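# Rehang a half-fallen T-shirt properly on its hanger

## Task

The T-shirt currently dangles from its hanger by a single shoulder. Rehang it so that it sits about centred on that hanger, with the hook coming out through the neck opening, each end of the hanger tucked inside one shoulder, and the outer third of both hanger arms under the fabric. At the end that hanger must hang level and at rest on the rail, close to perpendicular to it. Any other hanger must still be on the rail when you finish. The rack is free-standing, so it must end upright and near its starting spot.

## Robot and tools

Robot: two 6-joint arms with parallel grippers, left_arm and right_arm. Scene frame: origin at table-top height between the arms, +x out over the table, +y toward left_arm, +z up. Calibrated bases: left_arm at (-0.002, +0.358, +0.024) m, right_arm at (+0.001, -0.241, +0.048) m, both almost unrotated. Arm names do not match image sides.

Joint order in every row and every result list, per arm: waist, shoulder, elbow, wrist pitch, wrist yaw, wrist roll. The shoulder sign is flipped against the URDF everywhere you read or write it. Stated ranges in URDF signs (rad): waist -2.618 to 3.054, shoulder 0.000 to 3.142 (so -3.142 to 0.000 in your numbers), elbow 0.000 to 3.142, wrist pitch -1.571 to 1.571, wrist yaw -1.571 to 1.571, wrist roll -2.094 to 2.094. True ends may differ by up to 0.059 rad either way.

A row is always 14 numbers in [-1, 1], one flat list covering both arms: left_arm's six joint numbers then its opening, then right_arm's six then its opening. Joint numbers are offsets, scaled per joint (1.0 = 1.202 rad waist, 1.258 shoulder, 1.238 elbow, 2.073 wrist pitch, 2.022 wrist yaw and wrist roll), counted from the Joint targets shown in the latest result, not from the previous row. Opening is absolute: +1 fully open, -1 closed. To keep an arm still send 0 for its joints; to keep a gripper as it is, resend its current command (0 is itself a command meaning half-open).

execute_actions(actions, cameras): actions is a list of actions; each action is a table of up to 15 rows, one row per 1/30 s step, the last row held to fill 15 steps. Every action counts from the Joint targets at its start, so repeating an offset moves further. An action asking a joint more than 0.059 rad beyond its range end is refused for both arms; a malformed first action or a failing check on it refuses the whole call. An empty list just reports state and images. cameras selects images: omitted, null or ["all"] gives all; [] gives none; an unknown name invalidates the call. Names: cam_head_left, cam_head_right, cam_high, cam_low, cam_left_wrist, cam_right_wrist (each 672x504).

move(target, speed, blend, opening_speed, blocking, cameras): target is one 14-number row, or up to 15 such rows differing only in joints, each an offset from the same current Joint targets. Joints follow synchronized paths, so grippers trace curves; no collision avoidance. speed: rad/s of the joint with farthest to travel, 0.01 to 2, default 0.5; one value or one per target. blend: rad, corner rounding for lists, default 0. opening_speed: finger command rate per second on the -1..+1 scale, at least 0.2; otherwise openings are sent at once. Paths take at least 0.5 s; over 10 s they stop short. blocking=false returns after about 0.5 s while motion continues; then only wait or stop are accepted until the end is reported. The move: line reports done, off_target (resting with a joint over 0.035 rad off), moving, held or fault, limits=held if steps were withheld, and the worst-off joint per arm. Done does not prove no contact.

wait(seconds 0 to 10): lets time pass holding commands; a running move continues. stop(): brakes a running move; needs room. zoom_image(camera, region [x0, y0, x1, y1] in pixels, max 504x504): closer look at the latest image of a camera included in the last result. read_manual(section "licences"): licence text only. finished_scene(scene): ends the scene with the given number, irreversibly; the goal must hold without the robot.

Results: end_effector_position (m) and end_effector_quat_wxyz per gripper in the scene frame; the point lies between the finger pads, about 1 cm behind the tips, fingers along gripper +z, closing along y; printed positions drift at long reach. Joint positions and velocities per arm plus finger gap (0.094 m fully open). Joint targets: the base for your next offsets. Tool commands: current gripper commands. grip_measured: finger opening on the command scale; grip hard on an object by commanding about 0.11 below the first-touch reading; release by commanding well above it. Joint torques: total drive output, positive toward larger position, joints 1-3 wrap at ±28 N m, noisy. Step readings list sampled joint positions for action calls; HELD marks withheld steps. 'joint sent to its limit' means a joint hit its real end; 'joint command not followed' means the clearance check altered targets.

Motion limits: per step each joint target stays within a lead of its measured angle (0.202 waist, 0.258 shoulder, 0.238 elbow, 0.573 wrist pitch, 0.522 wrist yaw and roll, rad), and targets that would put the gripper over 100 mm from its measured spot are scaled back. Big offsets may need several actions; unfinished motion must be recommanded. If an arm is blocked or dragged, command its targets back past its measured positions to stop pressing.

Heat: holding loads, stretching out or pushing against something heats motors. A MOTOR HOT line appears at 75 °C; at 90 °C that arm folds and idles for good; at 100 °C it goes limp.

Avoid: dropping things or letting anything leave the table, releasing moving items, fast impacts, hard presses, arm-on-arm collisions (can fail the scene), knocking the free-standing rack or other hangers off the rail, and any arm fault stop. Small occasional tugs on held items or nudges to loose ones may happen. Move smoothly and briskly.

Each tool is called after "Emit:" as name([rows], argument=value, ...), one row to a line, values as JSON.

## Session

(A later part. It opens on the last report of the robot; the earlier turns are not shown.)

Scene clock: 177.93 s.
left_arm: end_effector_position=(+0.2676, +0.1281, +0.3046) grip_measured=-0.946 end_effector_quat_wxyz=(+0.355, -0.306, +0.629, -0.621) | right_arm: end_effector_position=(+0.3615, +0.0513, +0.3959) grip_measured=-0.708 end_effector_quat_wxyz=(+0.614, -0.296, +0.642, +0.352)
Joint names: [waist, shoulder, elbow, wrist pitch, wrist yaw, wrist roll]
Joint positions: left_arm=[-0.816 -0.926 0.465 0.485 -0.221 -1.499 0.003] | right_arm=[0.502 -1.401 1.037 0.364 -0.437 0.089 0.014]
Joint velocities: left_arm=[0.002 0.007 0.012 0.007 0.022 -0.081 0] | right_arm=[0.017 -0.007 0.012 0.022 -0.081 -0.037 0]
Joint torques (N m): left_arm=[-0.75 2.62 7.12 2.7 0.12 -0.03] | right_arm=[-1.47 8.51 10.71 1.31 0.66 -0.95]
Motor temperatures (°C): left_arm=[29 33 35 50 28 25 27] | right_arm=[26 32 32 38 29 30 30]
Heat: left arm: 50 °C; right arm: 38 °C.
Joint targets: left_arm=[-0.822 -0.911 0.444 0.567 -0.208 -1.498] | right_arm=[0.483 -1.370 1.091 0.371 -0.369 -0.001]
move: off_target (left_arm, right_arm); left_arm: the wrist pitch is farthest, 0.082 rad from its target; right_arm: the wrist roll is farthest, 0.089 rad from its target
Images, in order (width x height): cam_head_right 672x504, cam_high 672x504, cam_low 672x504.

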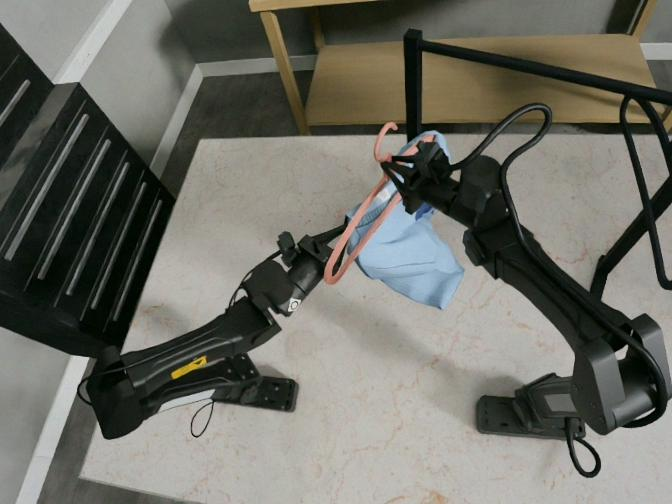

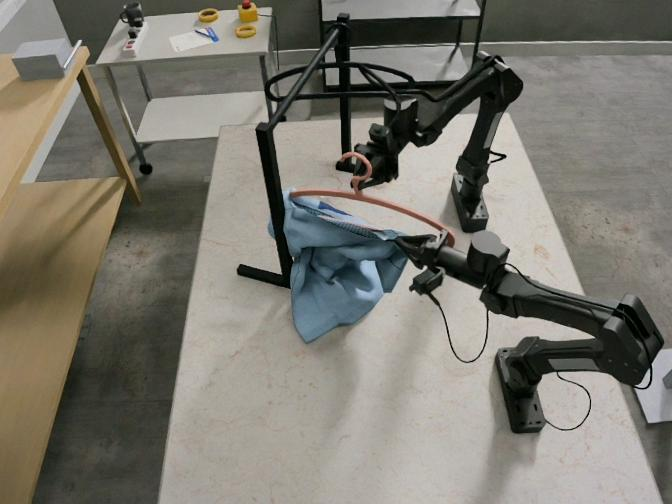

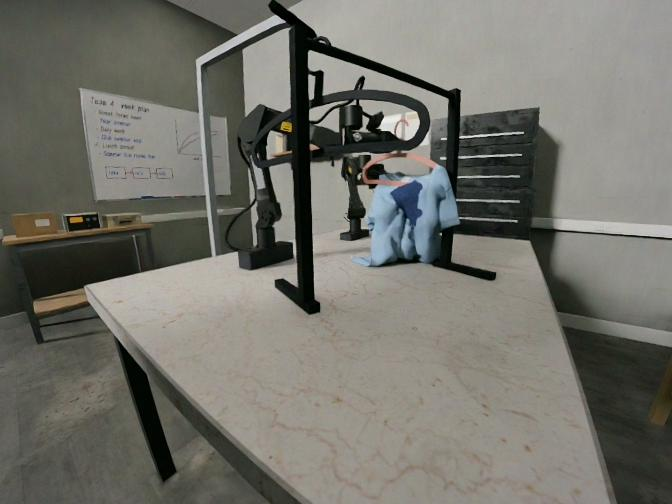

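Emit:
move(target=[0.141,0.243,-0.084,-0.081,0.128,0,-0.95,-0.082,-0.056,-0.032,0.075,-0.035,0,-1], speed=0.15, cameras=["cam_head_right","cam_high","cam_low"])

Emit:
zoom_image(camera="cam_low", region=[320, 80, 480, 260])

Emit:
zoom_image(camera="cam_head_right", region=[300, 100, 460, 260])

Emit:
zoom_image(camera="cam_high", region=[260, 140, 460, 340])

Scene clock: 181.40 s.
left_arm: end_effector_position=(+0.2327, +0.1686, +0.3390) grip_measured=-0.947 end_effector_quat_wxyz=(-0.353, +0.247, -0.589, +0.684) | right_arm: end_effector_position=(+0.3976, +0.0137, +0.3963) grip_measured=-0.708 end_effector_quat_wxyz=(+0.653, -0.286, +0.634, +0.300)
Joint names: [waist, shoulder, elbow, wrist pitch, wrist yaw, wrist roll]
Joint positions: left_arm=[-0.658 -0.617 0.366 0.436 0.035 -1.499 0.003] | right_arm=[0.389 -1.438 1.037 0.436 -0.452 0.023 0.014]
Joint velocities: left_arm=[-0.002 -0.017 0.007 -0.037 -0.022 -0.081 0] | right_arm=[-0.002 0.002 -0.007 -0.007 0.022 0.051 -0.001]
Joint torques (N m): left_arm=[0.24 0.35 6.94 1.5 0.13 0.01] | right_arm=[-0.36 5.83 7.65 2.08 0.09 -0.24]
Motor temperatures (°C): left_arm=[29 33 35 49 28 25 27] | right_arm=[26 32 32 39 29 30 30]
Heat: left arm: 49 °C; right arm: 39 °C.
Joint targets: left_arm=[-0.653 -0.605 0.340 0.399 0.051 -1.498] | right_arm=[0.385 -1.440 1.051 0.526 -0.440 -0.001]
move: off_target (left_arm, right_arm); left_arm: the wrist pitch is farthest, 0.037 rad from its target; right_arm: the wrist pitch is farthest, 0.090 rad from its target
Images, in order (width x height): cam_head_right 672x504, cam_high 672x504, cam_low 672x504.

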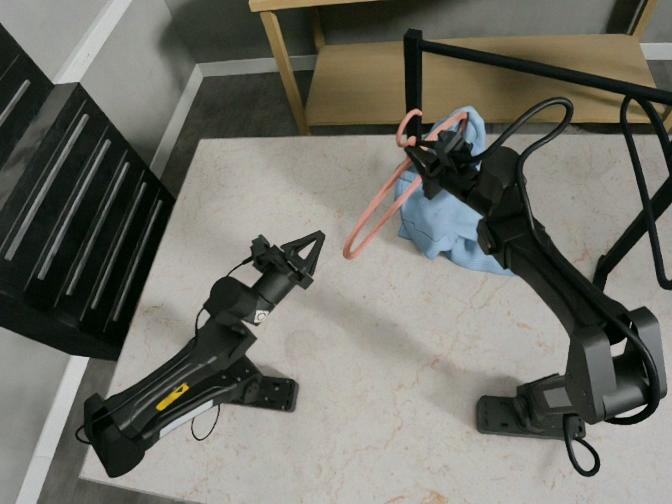

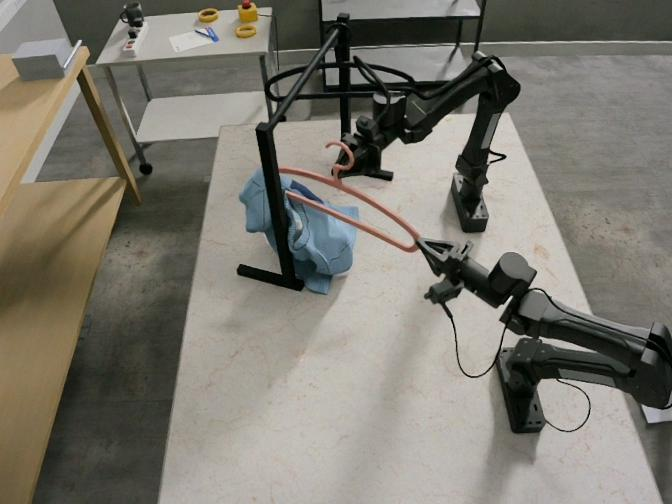

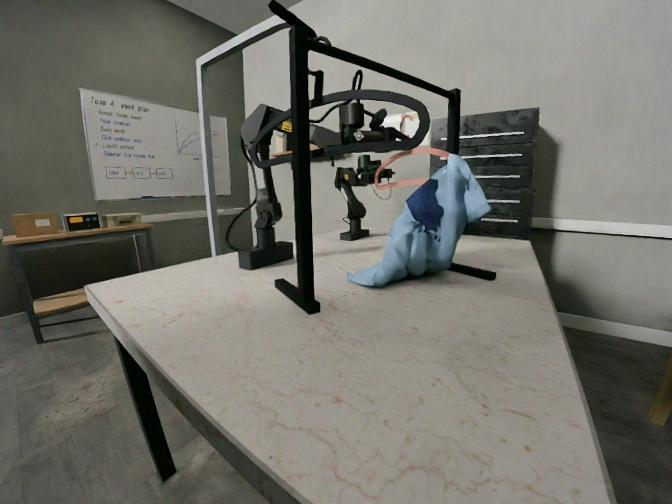

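Scaled by 2.800 from the camera's 672x504 image, which has a finer 960x720 frame.

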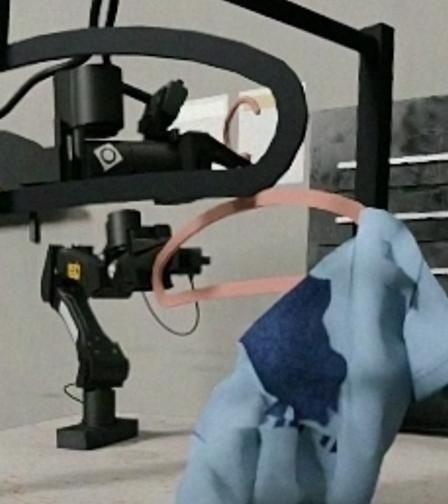

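Scaled by 3.150 from the camera's 672x504 image, which has a finer 960x720 frame.

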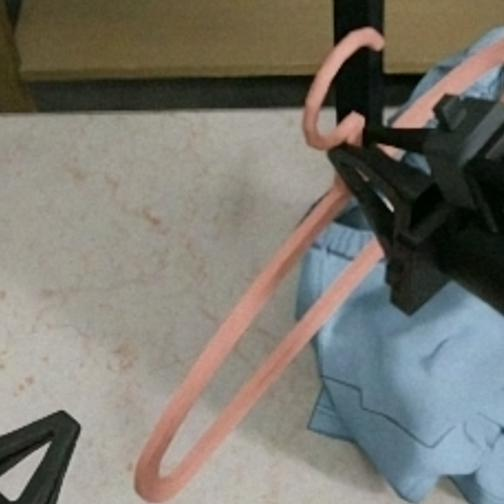

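Scaled by 2.520 from the camera's 672x504 image, which has a finer 960x720 frame.

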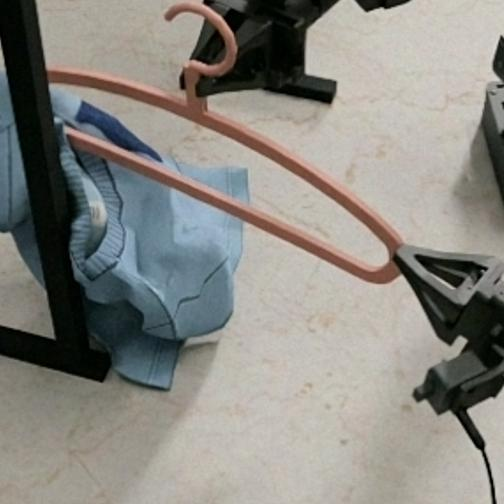

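Emit:
move(target=[0.45,0,0,0,0,0,0.2,0,0,0,0,0,-0.25,-1], speed=0.3, cameras=["cam_head_right","cam_high","cam_low"])

Emit:
zoom_image(camera="cam_low", region=[350, 80, 510, 260])

Emit:
zoom_image(camera="cam_high", region=[220, 100, 420, 300])

Scene clock: 184.43 s.
left_arm: end_effector_position=(+0.2967, +0.3162, +0.3390) grip_measured=+0.197 end_effector_quat_wxyz=(+0.522, -0.395, +0.502, -0.565) | right_arm: end_effector_position=(+0.3976, +0.0134, +0.4012) grip_measured=-0.709 end_effector_quat_wxyz=(+0.715, -0.438, +0.531, +0.118)
Joint names: [waist, shoulder, elbow, wrist pitch, wrist yaw, wrist roll]
Joint positions: left_arm=[-0.116 -0.617 0.366 0.436 0.038 -1.499 0.056] | right_arm=[0.389 -1.438 1.037 0.458 -0.45 -0.502 0.014]
Joint velocities: left_arm=[0.012 0.017 -0.007 0.007 0.007 -0.007 0] | right_arm=[-0.002 0.007 -0.002 -0.051 0.022 -0.037 0]
Joint torques (N m): left_arm=[0.42 0.44 6.86 1.46 0.1 -0.02] | right_arm=[-0.36 5.83 7.68 1.86 0.09 -0.1]
Motor temperatures (°C): left_arm=[29 33 35 48 28 25 27] | right_arm=[26 32 32 39 29 30 30]
Heat: left arm: 48 °C; right arm: 39 °C.
Joint targets: left_arm=[-0.112 -0.605 0.340 0.399 0.051 -1.498] | right_arm=[0.385 -1.440 1.051 0.526 -0.440 -0.506]
move: off_target (left_arm, right_arm); left_arm: the wrist pitch is farthest, 0.037 rad from its target; right_arm: the wrist pitch is farthest, 0.068 rad from its target
Images, in order (width x height): cam_head_right 672x504, cam_high 672x504, cam_low 672x504.

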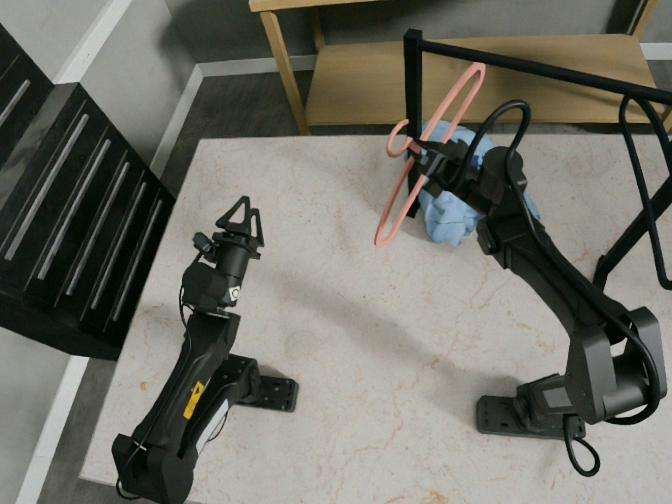

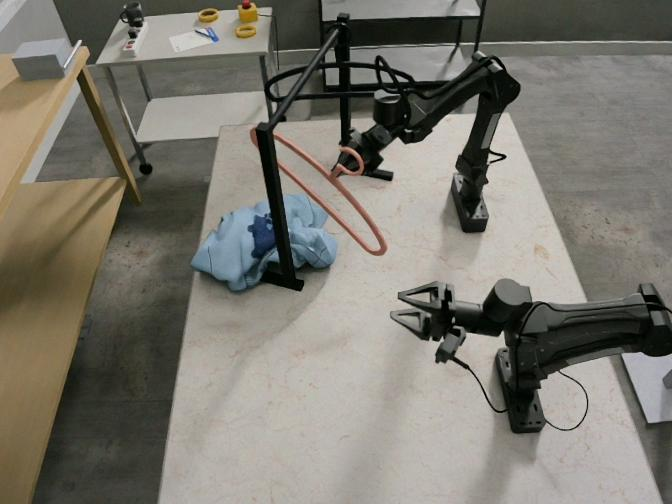

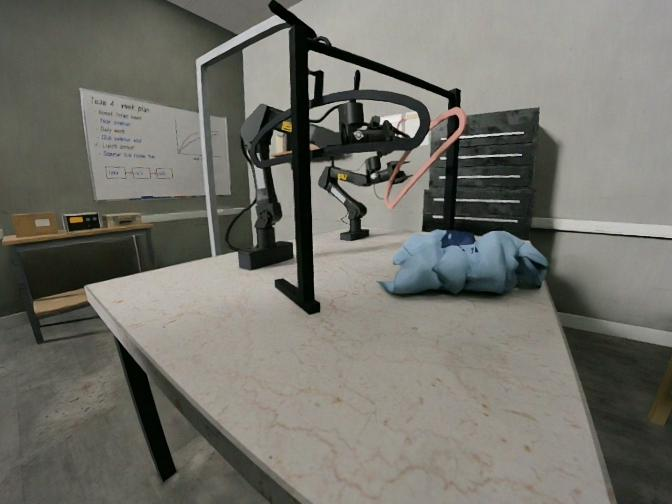

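Scaled by 2.800 from the camera's 672x504 image, which has a finer 960x720 frame.

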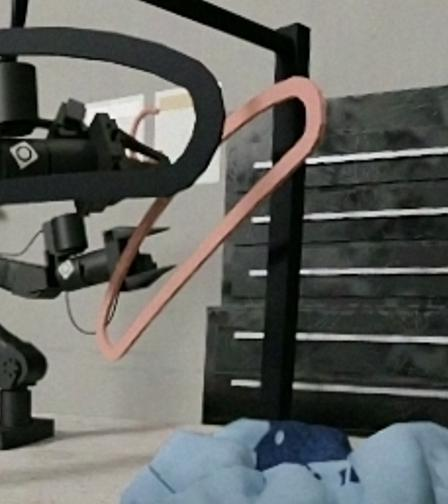

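Scaled by 2.520 from the camera's 672x504 image, which has a finer 960x720 frame.

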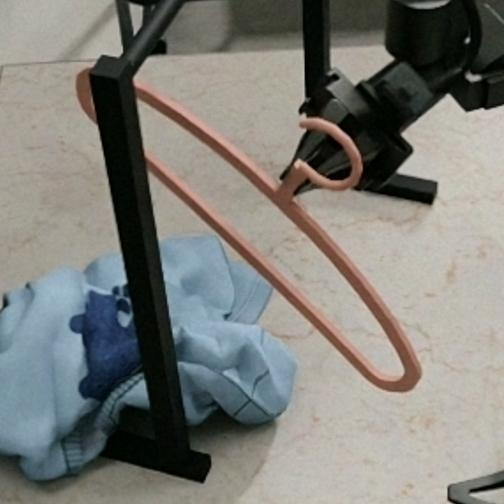

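Emit:
zoom_image(camera="cam_head_right", region=[380, 100, 560, 280])

Emit:
zoom_image(camera="cam_high", region=[180, 170, 350, 310])

Emit:
zoom_image(camera="cam_low", region=[370, 200, 560, 310])

Emit:
execute_actions(actions=[], cameras=["cam_head_left","cam_left_wrist"])

Emit:
zoom_image(camera="cam_head_left", region=[340, 80, 520, 260])

Scaled by 2.800 from the camera's 672x504 image, which has a finer 960x720 frame.

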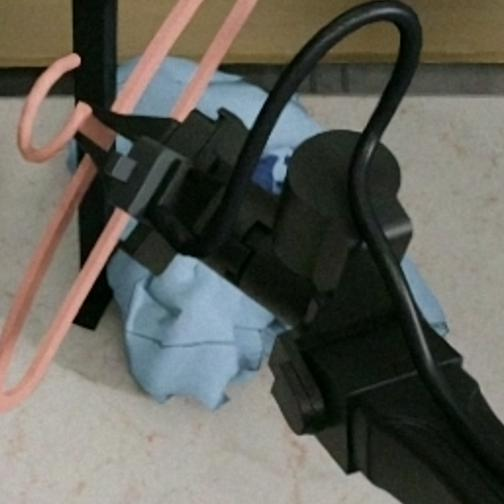

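Scaled by 2.965 from the camera's 672x504 image, which has a finer 960x720 frame.

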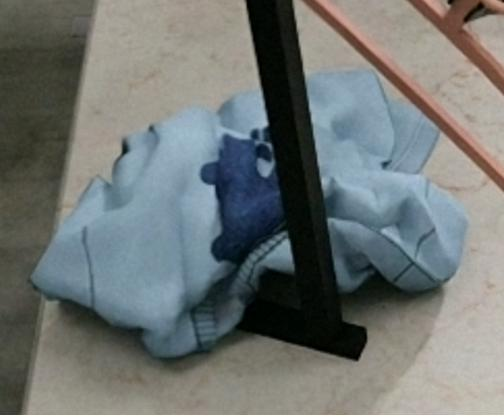

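Scaled by 2.653 from the camera's 672x504 image, which has a finer 960x720 frame.

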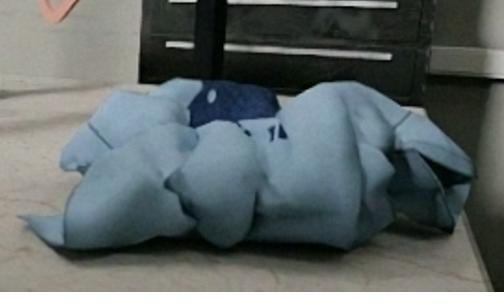

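Scene clock: 184.97 s.
left_arm: end_effector_position=(+0.2967, +0.3162, +0.3390) grip_measured=+0.197 end_effector_quat_wxyz=(+0.522, -0.395, +0.502, -0.565) | right_arm: end_effector_position=(+0.3976, +0.0134, +0.4012) grip_measured=-0.709 end_effector_quat_wxyz=(+0.715, -0.438, +0.531, +0.118)
Joint names: [waist, shoulder, elbow, wrist pitch, wrist yaw, wrist roll]
Joint positions: left_arm=[-0.116 -0.617 0.366 0.436 0.038 -1.499 0.056] | right_arm=[0.389 -1.438 1.037 0.458 -0.45 -0.502 0.014]
Joint velocities: left_arm=[-0.007 0.002 -0.007 0.022 -0.051 0.066 0.001] | right_arm=[-0.012 0.002 -0.007 0.022 0.081 -0.022 0]
Joint torques (N m): left_arm=[0.31 0.47 6.94 1.5 0.09 -0.03] | right_arm=[-0.38 5.83 7.65 1.86 0.08 -0.11]
Motor temperatures (°C): left_arm=[29 33 35 47 28 25 27] | right_arm=[26 32 32 39 29 30 30]
Heat: left arm: 47 °C; right arm: 39 °C.
Joint targets: left_arm=[-0.112 -0.605 0.340 0.399 0.051 -1.498] | right_arm=[0.385 -1.440 1.051 0.526 -0.440 -0.506]
Tool commands: left_gripper/opening=+0.2 right_gripper/opening=-1.0
Images, in order (width x height): cam_head_left 672x504, cam_left_wrist 672x504.

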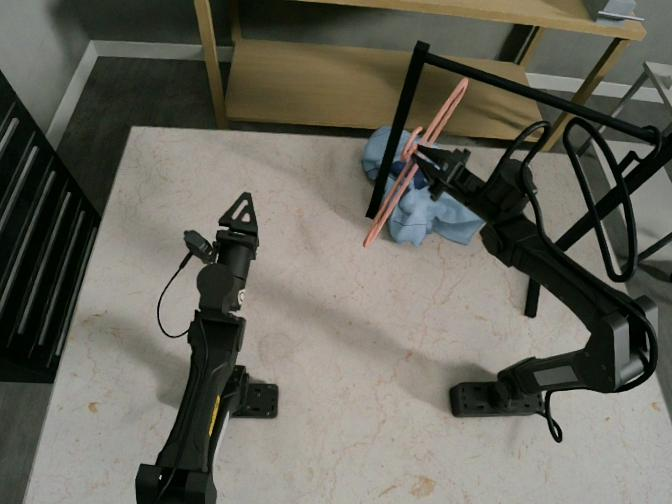

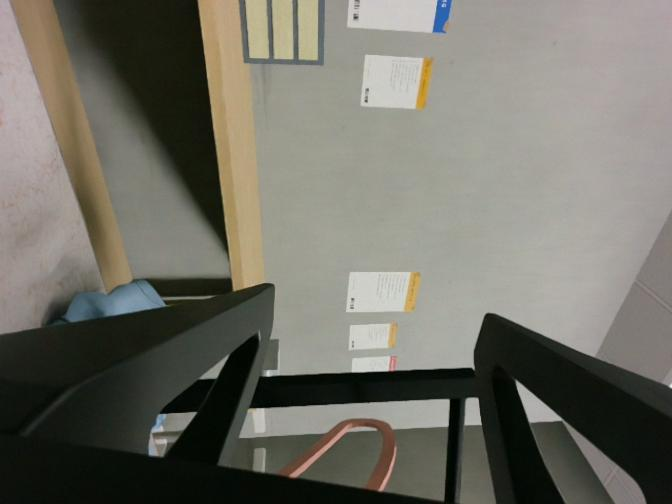

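Scaled by 2.800 from the camera's 672x504 image, which has a finer 960x720 frame.

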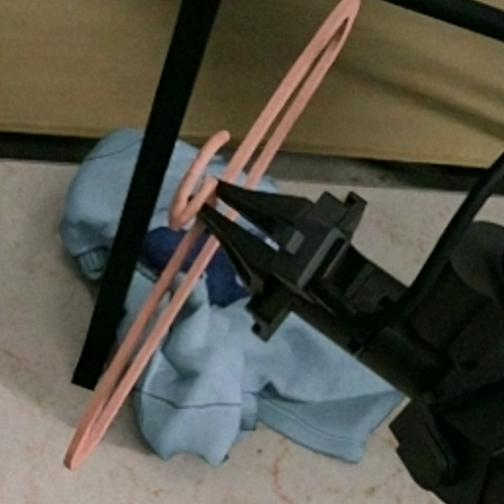

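Emit:
move(target=[0,0,0,0,0,0,0.2,-0.2,0.35,-0.28,-0.017,0,0.25,-1], speed=0.6, cameras=["cam_head_right","cam_high","cam_head_left"])

Emit:
zoom_image(camera="cam_head_right", region=[370, 90, 530, 250])

Emit:
zoom_image(camera="cam_head_left", region=[340, 90, 500, 250])

Emit:
zoom_image(camera="cam_high", region=[180, 170, 350, 310])

Scene clock: 187.00 s.
left_arm: end_effector_position=(+0.2967, +0.3162, +0.3390) grip_measured=+0.197 end_effector_quat_wxyz=(+0.522, -0.395, +0.502, -0.565) | right_arm: end_effector_position=(+0.3458, -0.1057, +0.4106) grip_measured=-0.710 end_effector_quat_wxyz=(+0.728, -0.223, +0.617, +0.198)
Joint names: [waist, shoulder, elbow, wrist pitch, wrist yaw, wrist roll]
Joint positions: left_arm=[-0.116 -0.617 0.366 0.436 0.038 -1.499 0.056] | right_arm=[0.147 -1.021 0.715 0.459 -0.447 -0.014 0.014]
Joint velocities: left_arm=[-0.017 -0.007 0.007 0.007 0.022 -0.022 0] | right_arm=[0.007 -0.002 -0.007 -0.022 0.007 0.037 0]
Joint torques (N m): left_arm=[0.36 0.46 6.87 1.45 0.06 -0.01] | right_arm=[-0.27 4.01 6 1.48 0.09 0.06]
Motor temperatures (°C): left_arm=[29 33 35 47 28 25 27] | right_arm=[26 32 32 40 29 30 30]
Heat: left arm: 47 °C; right arm: 40 °C.
Joint targets: left_arm=[-0.112 -0.605 0.340 0.399 0.051 -1.498] | right_arm=[0.144 -1.000 0.704 0.491 -0.440 -0.001]
move: off_target (left_arm); left_arm: the wrist pitch is farthest, 0.037 rad from its target
Images, in order (width x height): cam_head_left 672x504, cam_head_right 672x504, cam_high 672x504.

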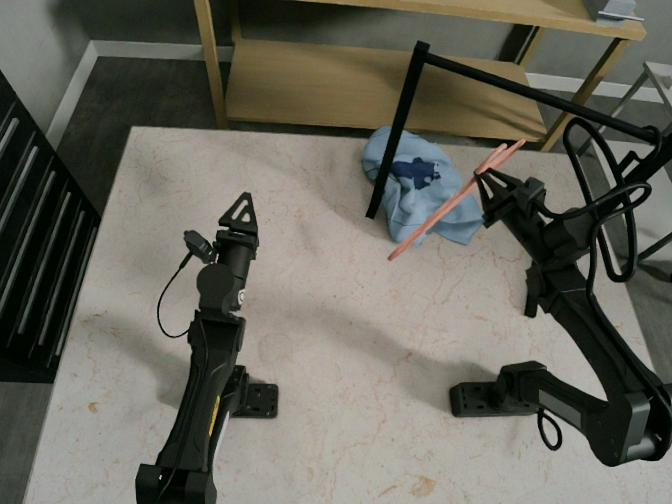

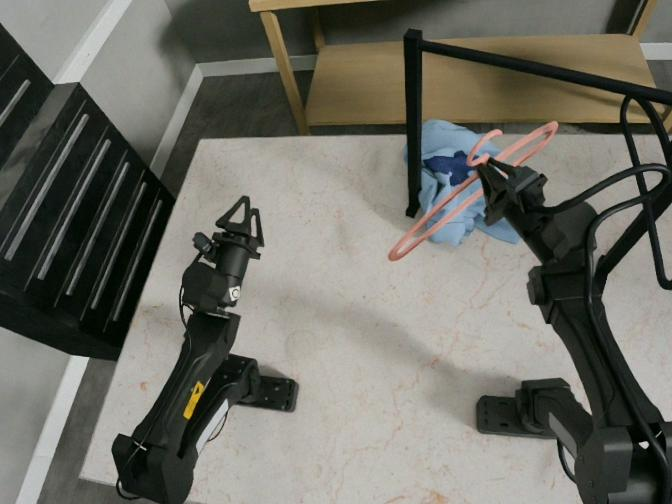

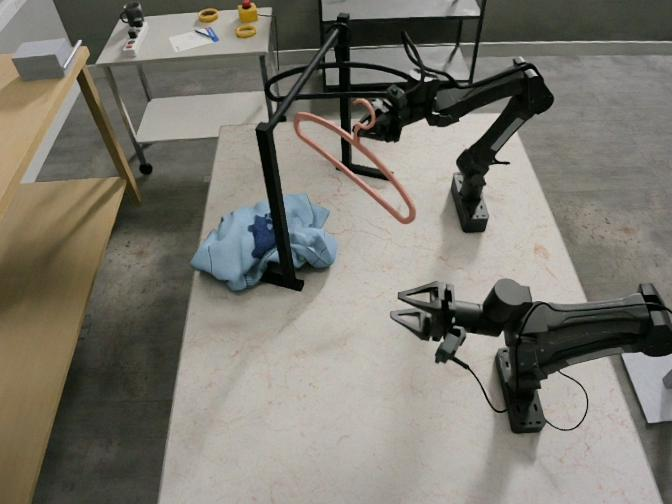

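Scaled by 3.150 from the camera's 672x504 image, which has a finer 960x720 frame.

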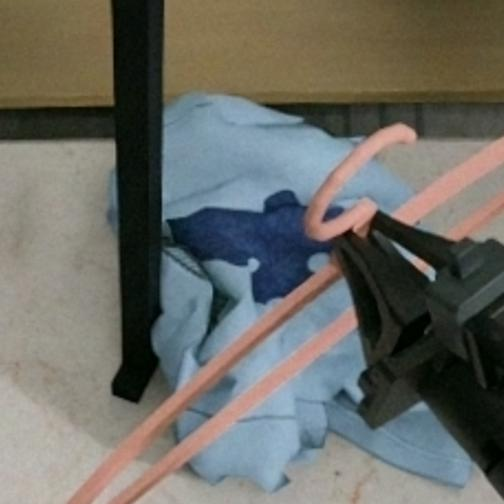

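Scaled by 3.150 from the camera's 672x504 image, which has a finer 960x720 frame.

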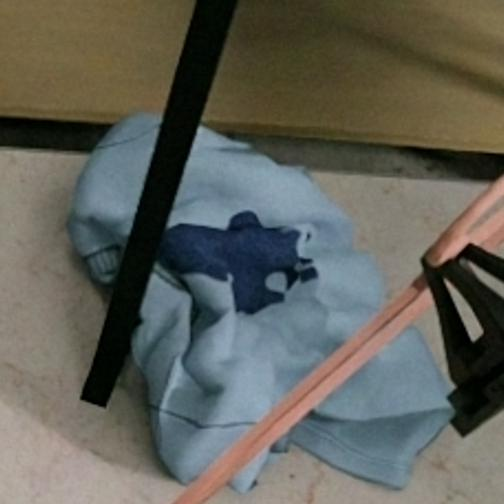

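Scaled by 2.965 from the camera's 672x504 image, which has a finer 960x720 frame.

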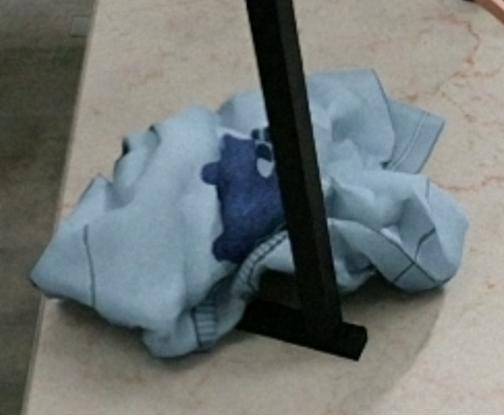

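Emit:
move([
  [-0.2,0,0,0,-0.025,0.74,0.2,0,0,0,0,0,0,-1],
  [-0.314,-1.118,0.997,-0.344,-0.025,0.74,0.2,0,0,0,0,0,0,-1],
], speed=0.7, blend=0.1, cameras=["cam_head_right","cam_high","cam_left_wrist","cam_head_left"])

every number of target 2 of 2 must lie in its column's range; nothing of the call was run
Scene clock: 188.47 s.
left_arm: end_effector_position=(+0.2967, +0.3162, +0.3390) grip_measured=+0.197 end_effector_quat_wxyz=(+0.522, -0.395, +0.502, -0.565) | right_arm: end_effector_position=(+0.3458, -0.1057, +0.4106) grip_measured=-0.710 end_effector_quat_wxyz=(+0.728, -0.223, +0.618, +0.199)
Joint names: [waist, shoulder, elbow, wrist pitch, wrist yaw, wrist roll]
Joint positions: left_arm=[-0.116 -0.617 0.366 0.436 0.038 -1.499 0.056] | right_arm=[0.147 -1.021 0.715 0.459 -0.447 -0.012 0.014]
Joint velocities: left_arm=[-0.002 0.007 -0.012 -0.11 -0.051 0.051 -0.001] | right_arm=[-0.017 0.012 0.012 0.007 -0.051 -0.037 0]
Joint torques (N m): left_arm=[0.43 0.32 6.75 1.49 0.13 0.02] | right_arm=[-0.25 4 5.98 1.48 0.08 0.06]
Motor temperatures (°C): left_arm=[29 33 35 46 28 25 27] | right_arm=[26 32 32 40 29 30 30]
Heat: left arm: 46 °C; right arm: 40 °C.
Joint targets: left_arm=[-0.112 -0.605 0.340 0.399 0.051 -1.498] | right_arm=[0.144 -1.000 0.704 0.491 -0.440 -0.001]
Tool commands: left_gripper/opening=+0.2 right_gripper/opening=-1.0

Splitting it into two moves.

Emit:
move(target=[-0.2,-0.4,0.5,-0.2,-0.025,0.74,0.2,0,0,0,0,0,0,-1], speed=0.8, cameras=[])

Emit:
move(target=[-0.114,-0.718,0.497,-0.144,0,0,0.2,0,0,0,0,0,0,-1], speed=0.6, cameras=["cam_head_right","cam_high","cam_left_wrist","cam_head_left"])

Scene clock: 191.47 s.
left_arm: end_effector_position=(+0.3711, +0.2195, +0.3600) grip_measured=+0.197 end_effector_quat_wxyz=(+0.643, +0.132, +0.744, -0.124) | right_arm: end_effector_position=(+0.3458, -0.1057, +0.4106) grip_measured=-0.710 end_effector_quat_wxyz=(+0.728, -0.223, +0.618, +0.199)
Joint names: [waist, shoulder, elbow, wrist pitch, wrist yaw, wrist roll]
Joint positions: left_arm=[-0.348 -1.099 0.926 0.031 0.014 -0.014 0.056] | right_arm=[0.147 -1.021 0.715 0.459 -0.447 -0.012 0.014]
Joint velocities: left_arm=[-0.012 0.007 0.022 -0.095 -0.11 0.051 0.001] | right_arm=[-0.012 -0.007 -0.002 -0.037 -0.022 -0.007 0]
Joint torques (N m): left_arm=[-0.14 1.95 12.53 1.48 -0.1 0.12] | right_arm=[-0.28 4.01 5.98 1.48 0.08 0.06]
Motor temperatures (°C): left_arm=[29 33 35 46 28 25 27] | right_arm=[26 31 32 40 29 30 30]
Heat: left arm: 46 °C; right arm: 40 °C.
Joint targets: left_arm=[-0.352 -1.109 0.959 -0.015 0.000 -0.001] | right_arm=[0.144 -1.000 0.704 0.491 -0.440 -0.001]
move: off_target (left_arm); left_arm: the wrist pitch is farthest, 0.047 rad from its target
No camera images: "cameras" was empty.

Scene clock: 193.60 s.
left_arm: end_effector_position=(+0.4928, +0.0933, +0.1686) grip_measured=+0.197 end_effector_quat_wxyz=(+0.398, +0.217, +0.885, -0.108) | right_arm: end_effector_position=(+0.3458, -0.1057, +0.4106) grip_measured=-0.710 end_effector_quat_wxyz=(+0.728, -0.223, +0.618, +0.199)
Joint names: [waist, shoulder, elbow, wrist pitch, wrist yaw, wrist roll]
Joint positions: left_arm=[-0.485 -1.989 1.543 -0.274 0.012 -0.014 0.056] | right_arm=[0.147 -1.021 0.715 0.459 -0.447 -0.012 0.014]
Joint velocities: left_arm=[-0.002 -0.007 -0.007 -0.007 0.081 0.051 0] | right_arm=[0.007 -0.017 0.007 0.037 -0.051 -0.037 0.001]
Joint torques (N m): left_arm=[-0.28 8.8 11.88 1.21 -0.09 0.11] | right_arm=[-0.24 4 5.98 1.48 0.08 0.06]
Motor temperatures (°C): left_arm=[29 33 35 45 28 25 27] | right_arm=[26 31 32 40 29 30 30]
Heat: left arm: 45 °C; right arm: 40 °C.
Joint targets: left_arm=[-0.489 -2.012 1.575 -0.314 0.000 -0.001] | right_arm=[0.144 -1.000 0.704 0.491 -0.440 -0.001]
move: off_target (left_arm); left_arm: the wrist pitch is farthest, 0.039 rad from its target
Images, in order (width x height): cam_head_left 672x504, cam_head_right 672x504, cam_high 672x504, cam_left_wrist 672x504.

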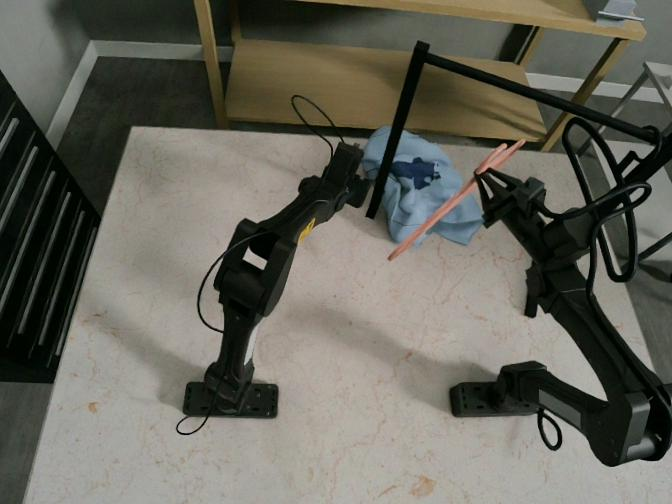

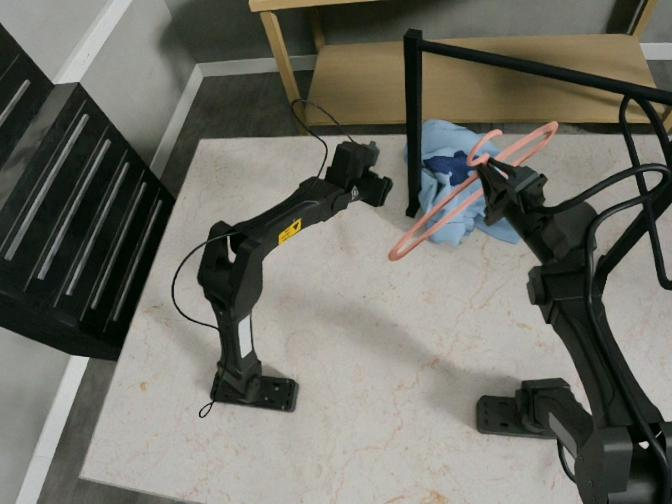

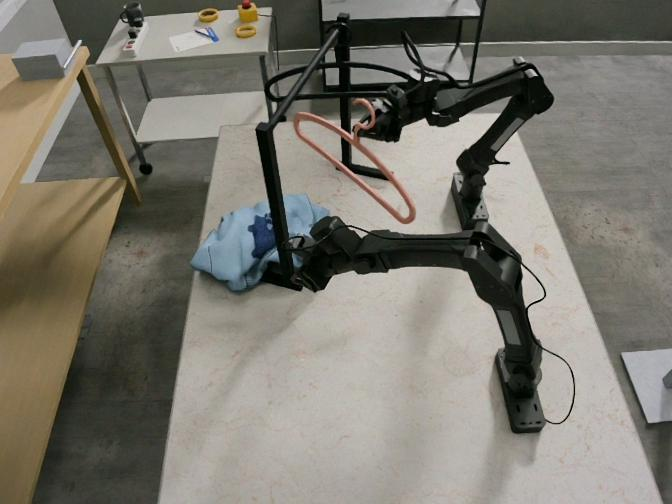

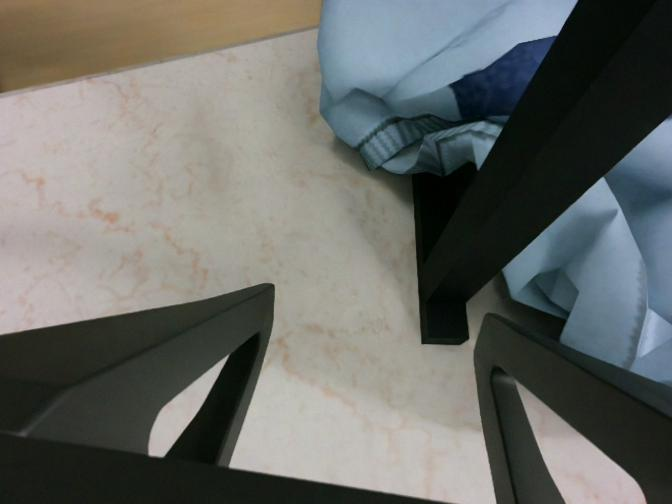

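Emit:
zoom_image(camera="cam_left_wrist", region=[310, 60, 560, 240])

Scaled by 2.016 from the camera's 672x504 image, which has a finer 960x720 frame.

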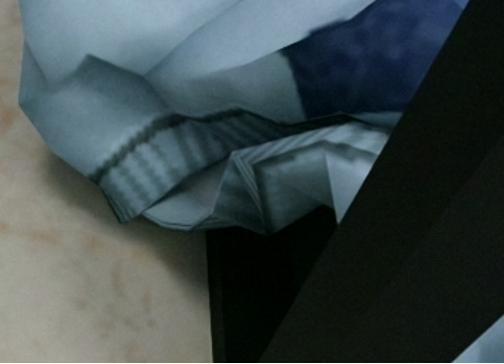

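Emit:
move(target=[0.106,-0.392,0.085,0.349,0.207,-0.742,0.0,0,0,0,0,0,0,-1], speed=0.6, cameras=["cam_high","cam_left_wrist","cam_head_left"])

Emit:
zoom_image(camera="cam_head_left", region=[310, 90, 470, 250])

Emit:
zoom_image(camera="cam_high", region=[180, 190, 350, 330])

Scene clock: 199.07 s.
left_arm: end_effector_position=(+0.5783, +0.0591, +0.0691) grip_measured=+0.003 end_effector_quat_wxyz=(+0.174, -0.354, +0.756, -0.522) | right_arm: end_effector_position=(+0.3458, -0.1057, +0.4106) grip_measured=-0.710 end_effector_quat_wxyz=(+0.728, -0.223, +0.618, +0.199)
Joint names: [waist, shoulder, elbow, wrist pitch, wrist yaw, wrist roll]
Joint positions: left_arm=[-0.366 -2.467 1.647 0.376 0.403 -1.502 0.047] | right_arm=[0.147 -1.021 0.715 0.459 -0.447 -0.012 0.014]
Joint velocities: left_arm=[-0.017 -0.002 0.012 -0.007 0.007 -0.007 -0.001] | right_arm=[0.012 -0.007 -0.012 -0.037 0.037 0.007 0.001]
Joint torques (N m): left_arm=[0.49 10.7 11.32 2.13 0.29 -0.01] | right_arm=[-0.27 3.99 5.97 1.48 0.08 0.06]
Motor temperatures (°C): left_arm=[29 34 35 45 28 25 27] | right_arm=[26 31 32 40 29 30 30]
Heat: left arm: 45 °C; right arm: 40 °C.
Joint targets: left_arm=[-0.362 -2.505 1.680 0.410 0.419 -1.502] | right_arm=[0.144 -1.000 0.704 0.491 -0.440 -0.001]
move: off_target (left_arm); left_arm: the shoulder is farthest, 0.038 rad from its target
Images, in order (width x height): cam_head_left 672x504, cam_high 672x504, cam_left_wrist 672x504.

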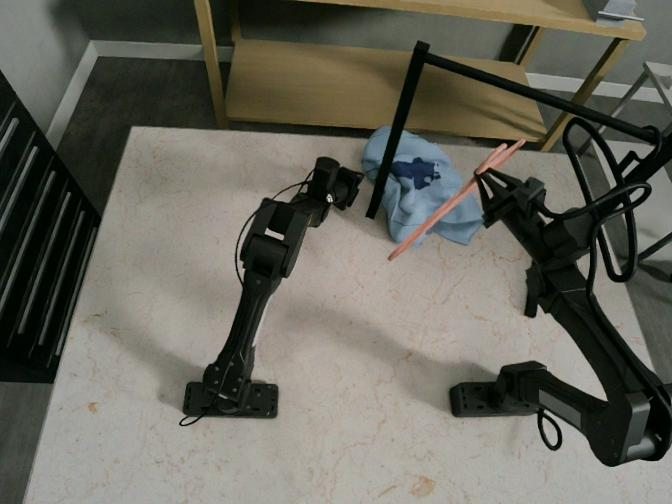

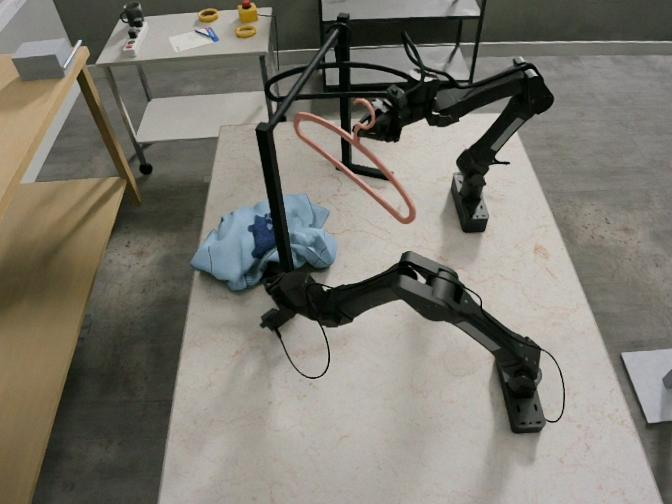

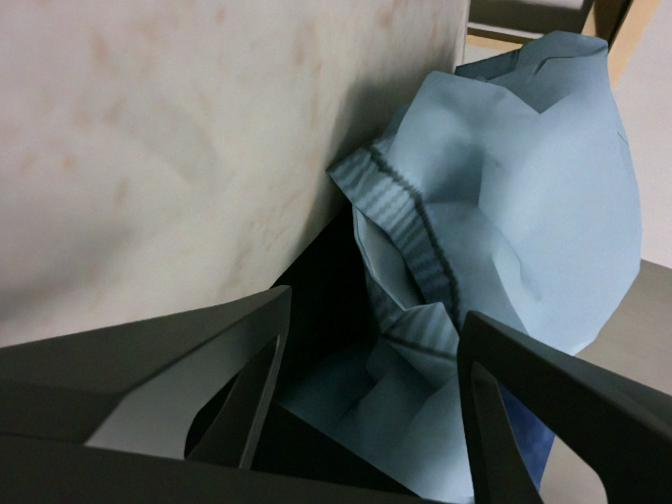

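Scaled by 3.150 from the camera's 672x504 image, which has a finer 960x720 frame.

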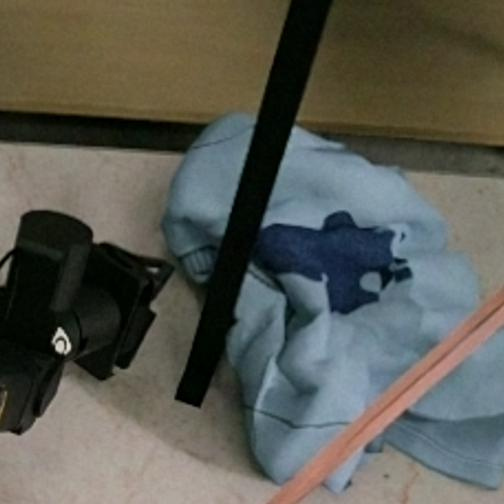

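Scaled by 2.965 from the camera's 672x504 image, which has a finer 960x720 frame.

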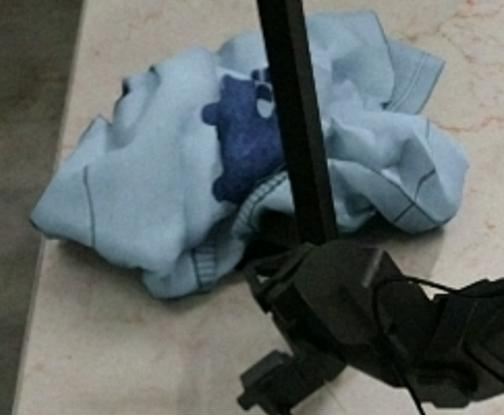

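Emit:
move(target=[-0.022,-0.131,0.218,-0.05,-0.009,0,0.0,0,0,0,0,0,0,-1], speed=0.3, cameras=["cam_left_wrist","cam_head_left"])

Emit:
zoom_image(camera="cam_left_wrist", region=[230, 130, 530, 400])

Scene clock: 200.87 s.
left_arm: end_effector_position=(+0.6150, +0.0315, +0.0783) grip_measured=+0.003 end_effector_quat_wxyz=(+0.194, -0.329, +0.743, -0.550) | right_arm: end_effector_position=(+0.3458, -0.1057, +0.4106) grip_measured=-0.710 end_effector_quat_wxyz=(+0.728, -0.223, +0.618, +0.199)
Joint names: [waist, shoulder, elbow, wrist pitch, wrist yaw, wrist roll]
Joint positions: left_arm=[-0.384 -2.625 1.918 0.352 0.403 -1.503 0.047] | right_arm=[0.147 -1.021 0.715 0.459 -0.447 -0.012 0.014]
Joint velocities: left_arm=[-0.012 -0.002 -0.002 0.022 -0.022 0.081 0] | right_arm=[-0.007 -0.007 0.002 0.037 -0.051 -0.022 0]
Joint torques (N m): left_arm=[-0.36 11.19 11.6 1.41 -0.05 -0.01] | right_arm=[-0.28 4 5.97 1.48 0.08 0.06]
Motor temperatures (°C): left_arm=[29 34 36 45 28 25 27] | right_arm=[26 31 32 40 29 30 30]
Heat: left arm: 45 °C; right arm: 40 °C.
Joint targets: left_arm=[-0.388 -2.670 1.950 0.306 0.400 -1.502] | right_arm=[0.144 -1.000 0.704 0.491 -0.440 -0.001]
move: off_target (left_arm); left_arm: the shoulder is farthest, 0.045 rad from its target
Images, in order (width x height): cam_head_left 672x504, cam_left_wrist 672x504.

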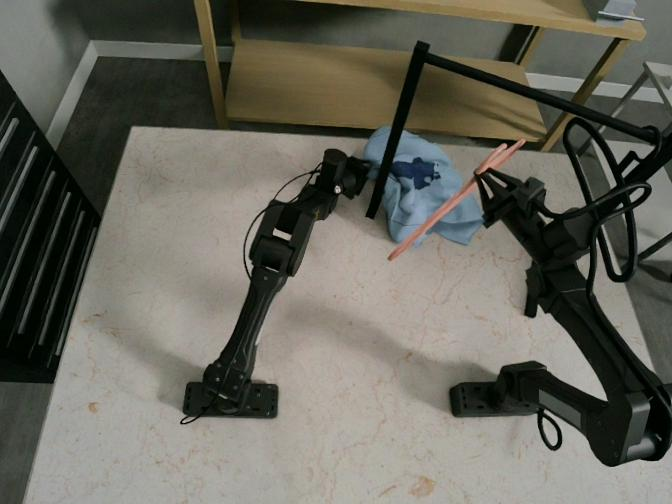

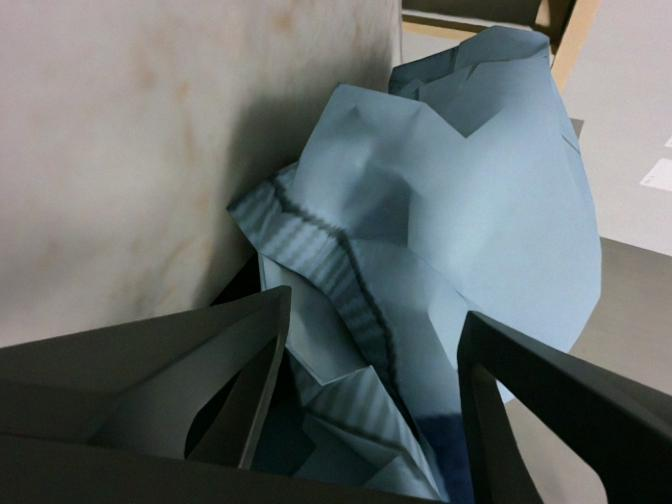

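Scaled by 1.680 from the camera's 672x504 image, which has a finer 960x720 frame.

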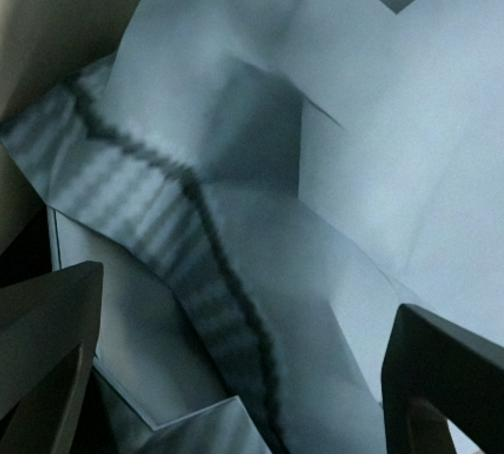

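Emit:
move(target=[-0.017,-0.135,0.178,-0.043,-0.012,0,0.0,0,0,0,0,0,0,-1], speed=0.25, cameras=["cam_left_wrist","cam_high"])

Emit:
zoom_image(camera="cam_left_wrist", region=[180, 130, 530, 440])

Scene clock: 202.60 s.
left_arm: end_effector_position=(+0.6297, +0.0137, +0.0392) grip_measured=+0.003 end_effector_quat_wxyz=(+0.185, -0.336, +0.753, -0.535) | right_arm: end_effector_position=(+0.3458, -0.1057, +0.4106) grip_measured=-0.710 end_effector_quat_wxyz=(+0.728, -0.223, +0.618, +0.199)
Joint names: [waist, shoulder, elbow, wrist pitch, wrist yaw, wrist roll]
Joint positions: left_arm=[-0.404 -2.795 2.136 0.263 0.382 -1.503 0.047] | right_arm=[0.147 -1.021 0.715 0.459 -0.447 -0.012 0.014]
Joint velocities: left_arm=[-0.012 -0.007 -0.007 -0.022 -0.022 0.007 -0.001] | right_arm=[-0.007 -0.007 -0.007 0.007 0.022 -0.022 0]
Joint torques (N m): left_arm=[-0.29 11.77 12.01 1.41 0 0] | right_arm=[-0.27 3.96 5.97 1.48 0.08 0.06]
Motor temperatures (°C): left_arm=[29 34 36 45 28 25 27] | right_arm=[26 31 32 40 29 30 31]
Heat: left arm: 45 °C; right arm: 40 °C.
Joint targets: left_arm=[-0.409 -2.840 2.170 0.217 0.376 -1.502] | right_arm=[0.144 -1.000 0.704 0.491 -0.440 -0.001]
move: off_target (left_arm); left_arm: the wrist pitch is farthest, 0.046 rad from its target
Images, in order (width x height): cam_high 672x504, cam_left_wrist 672x504.

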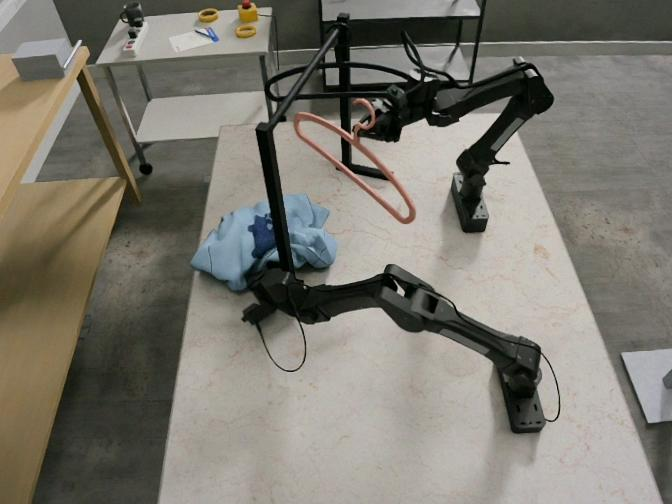

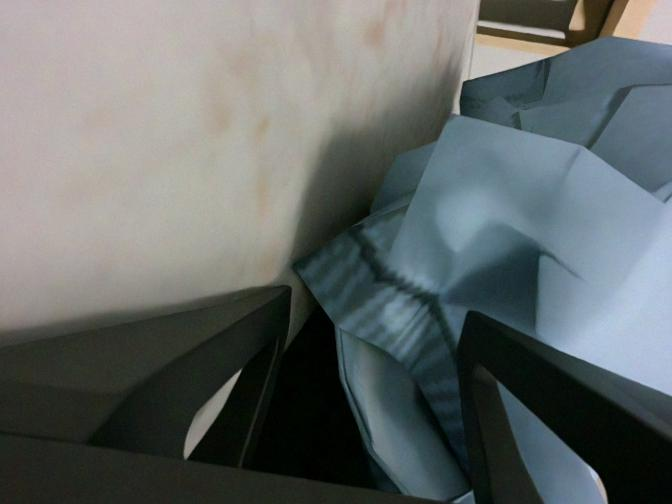

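Scaled by 1.440 from the camera's 672x504 image, which has a finer 960x720 frame.

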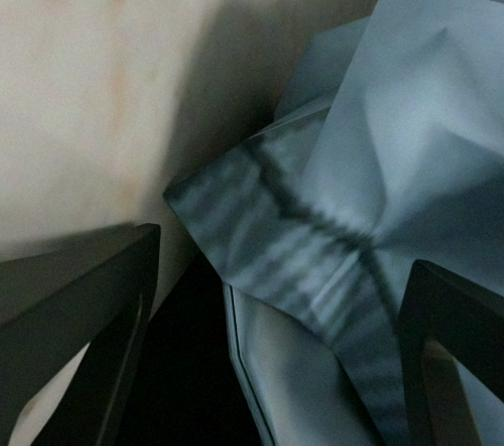

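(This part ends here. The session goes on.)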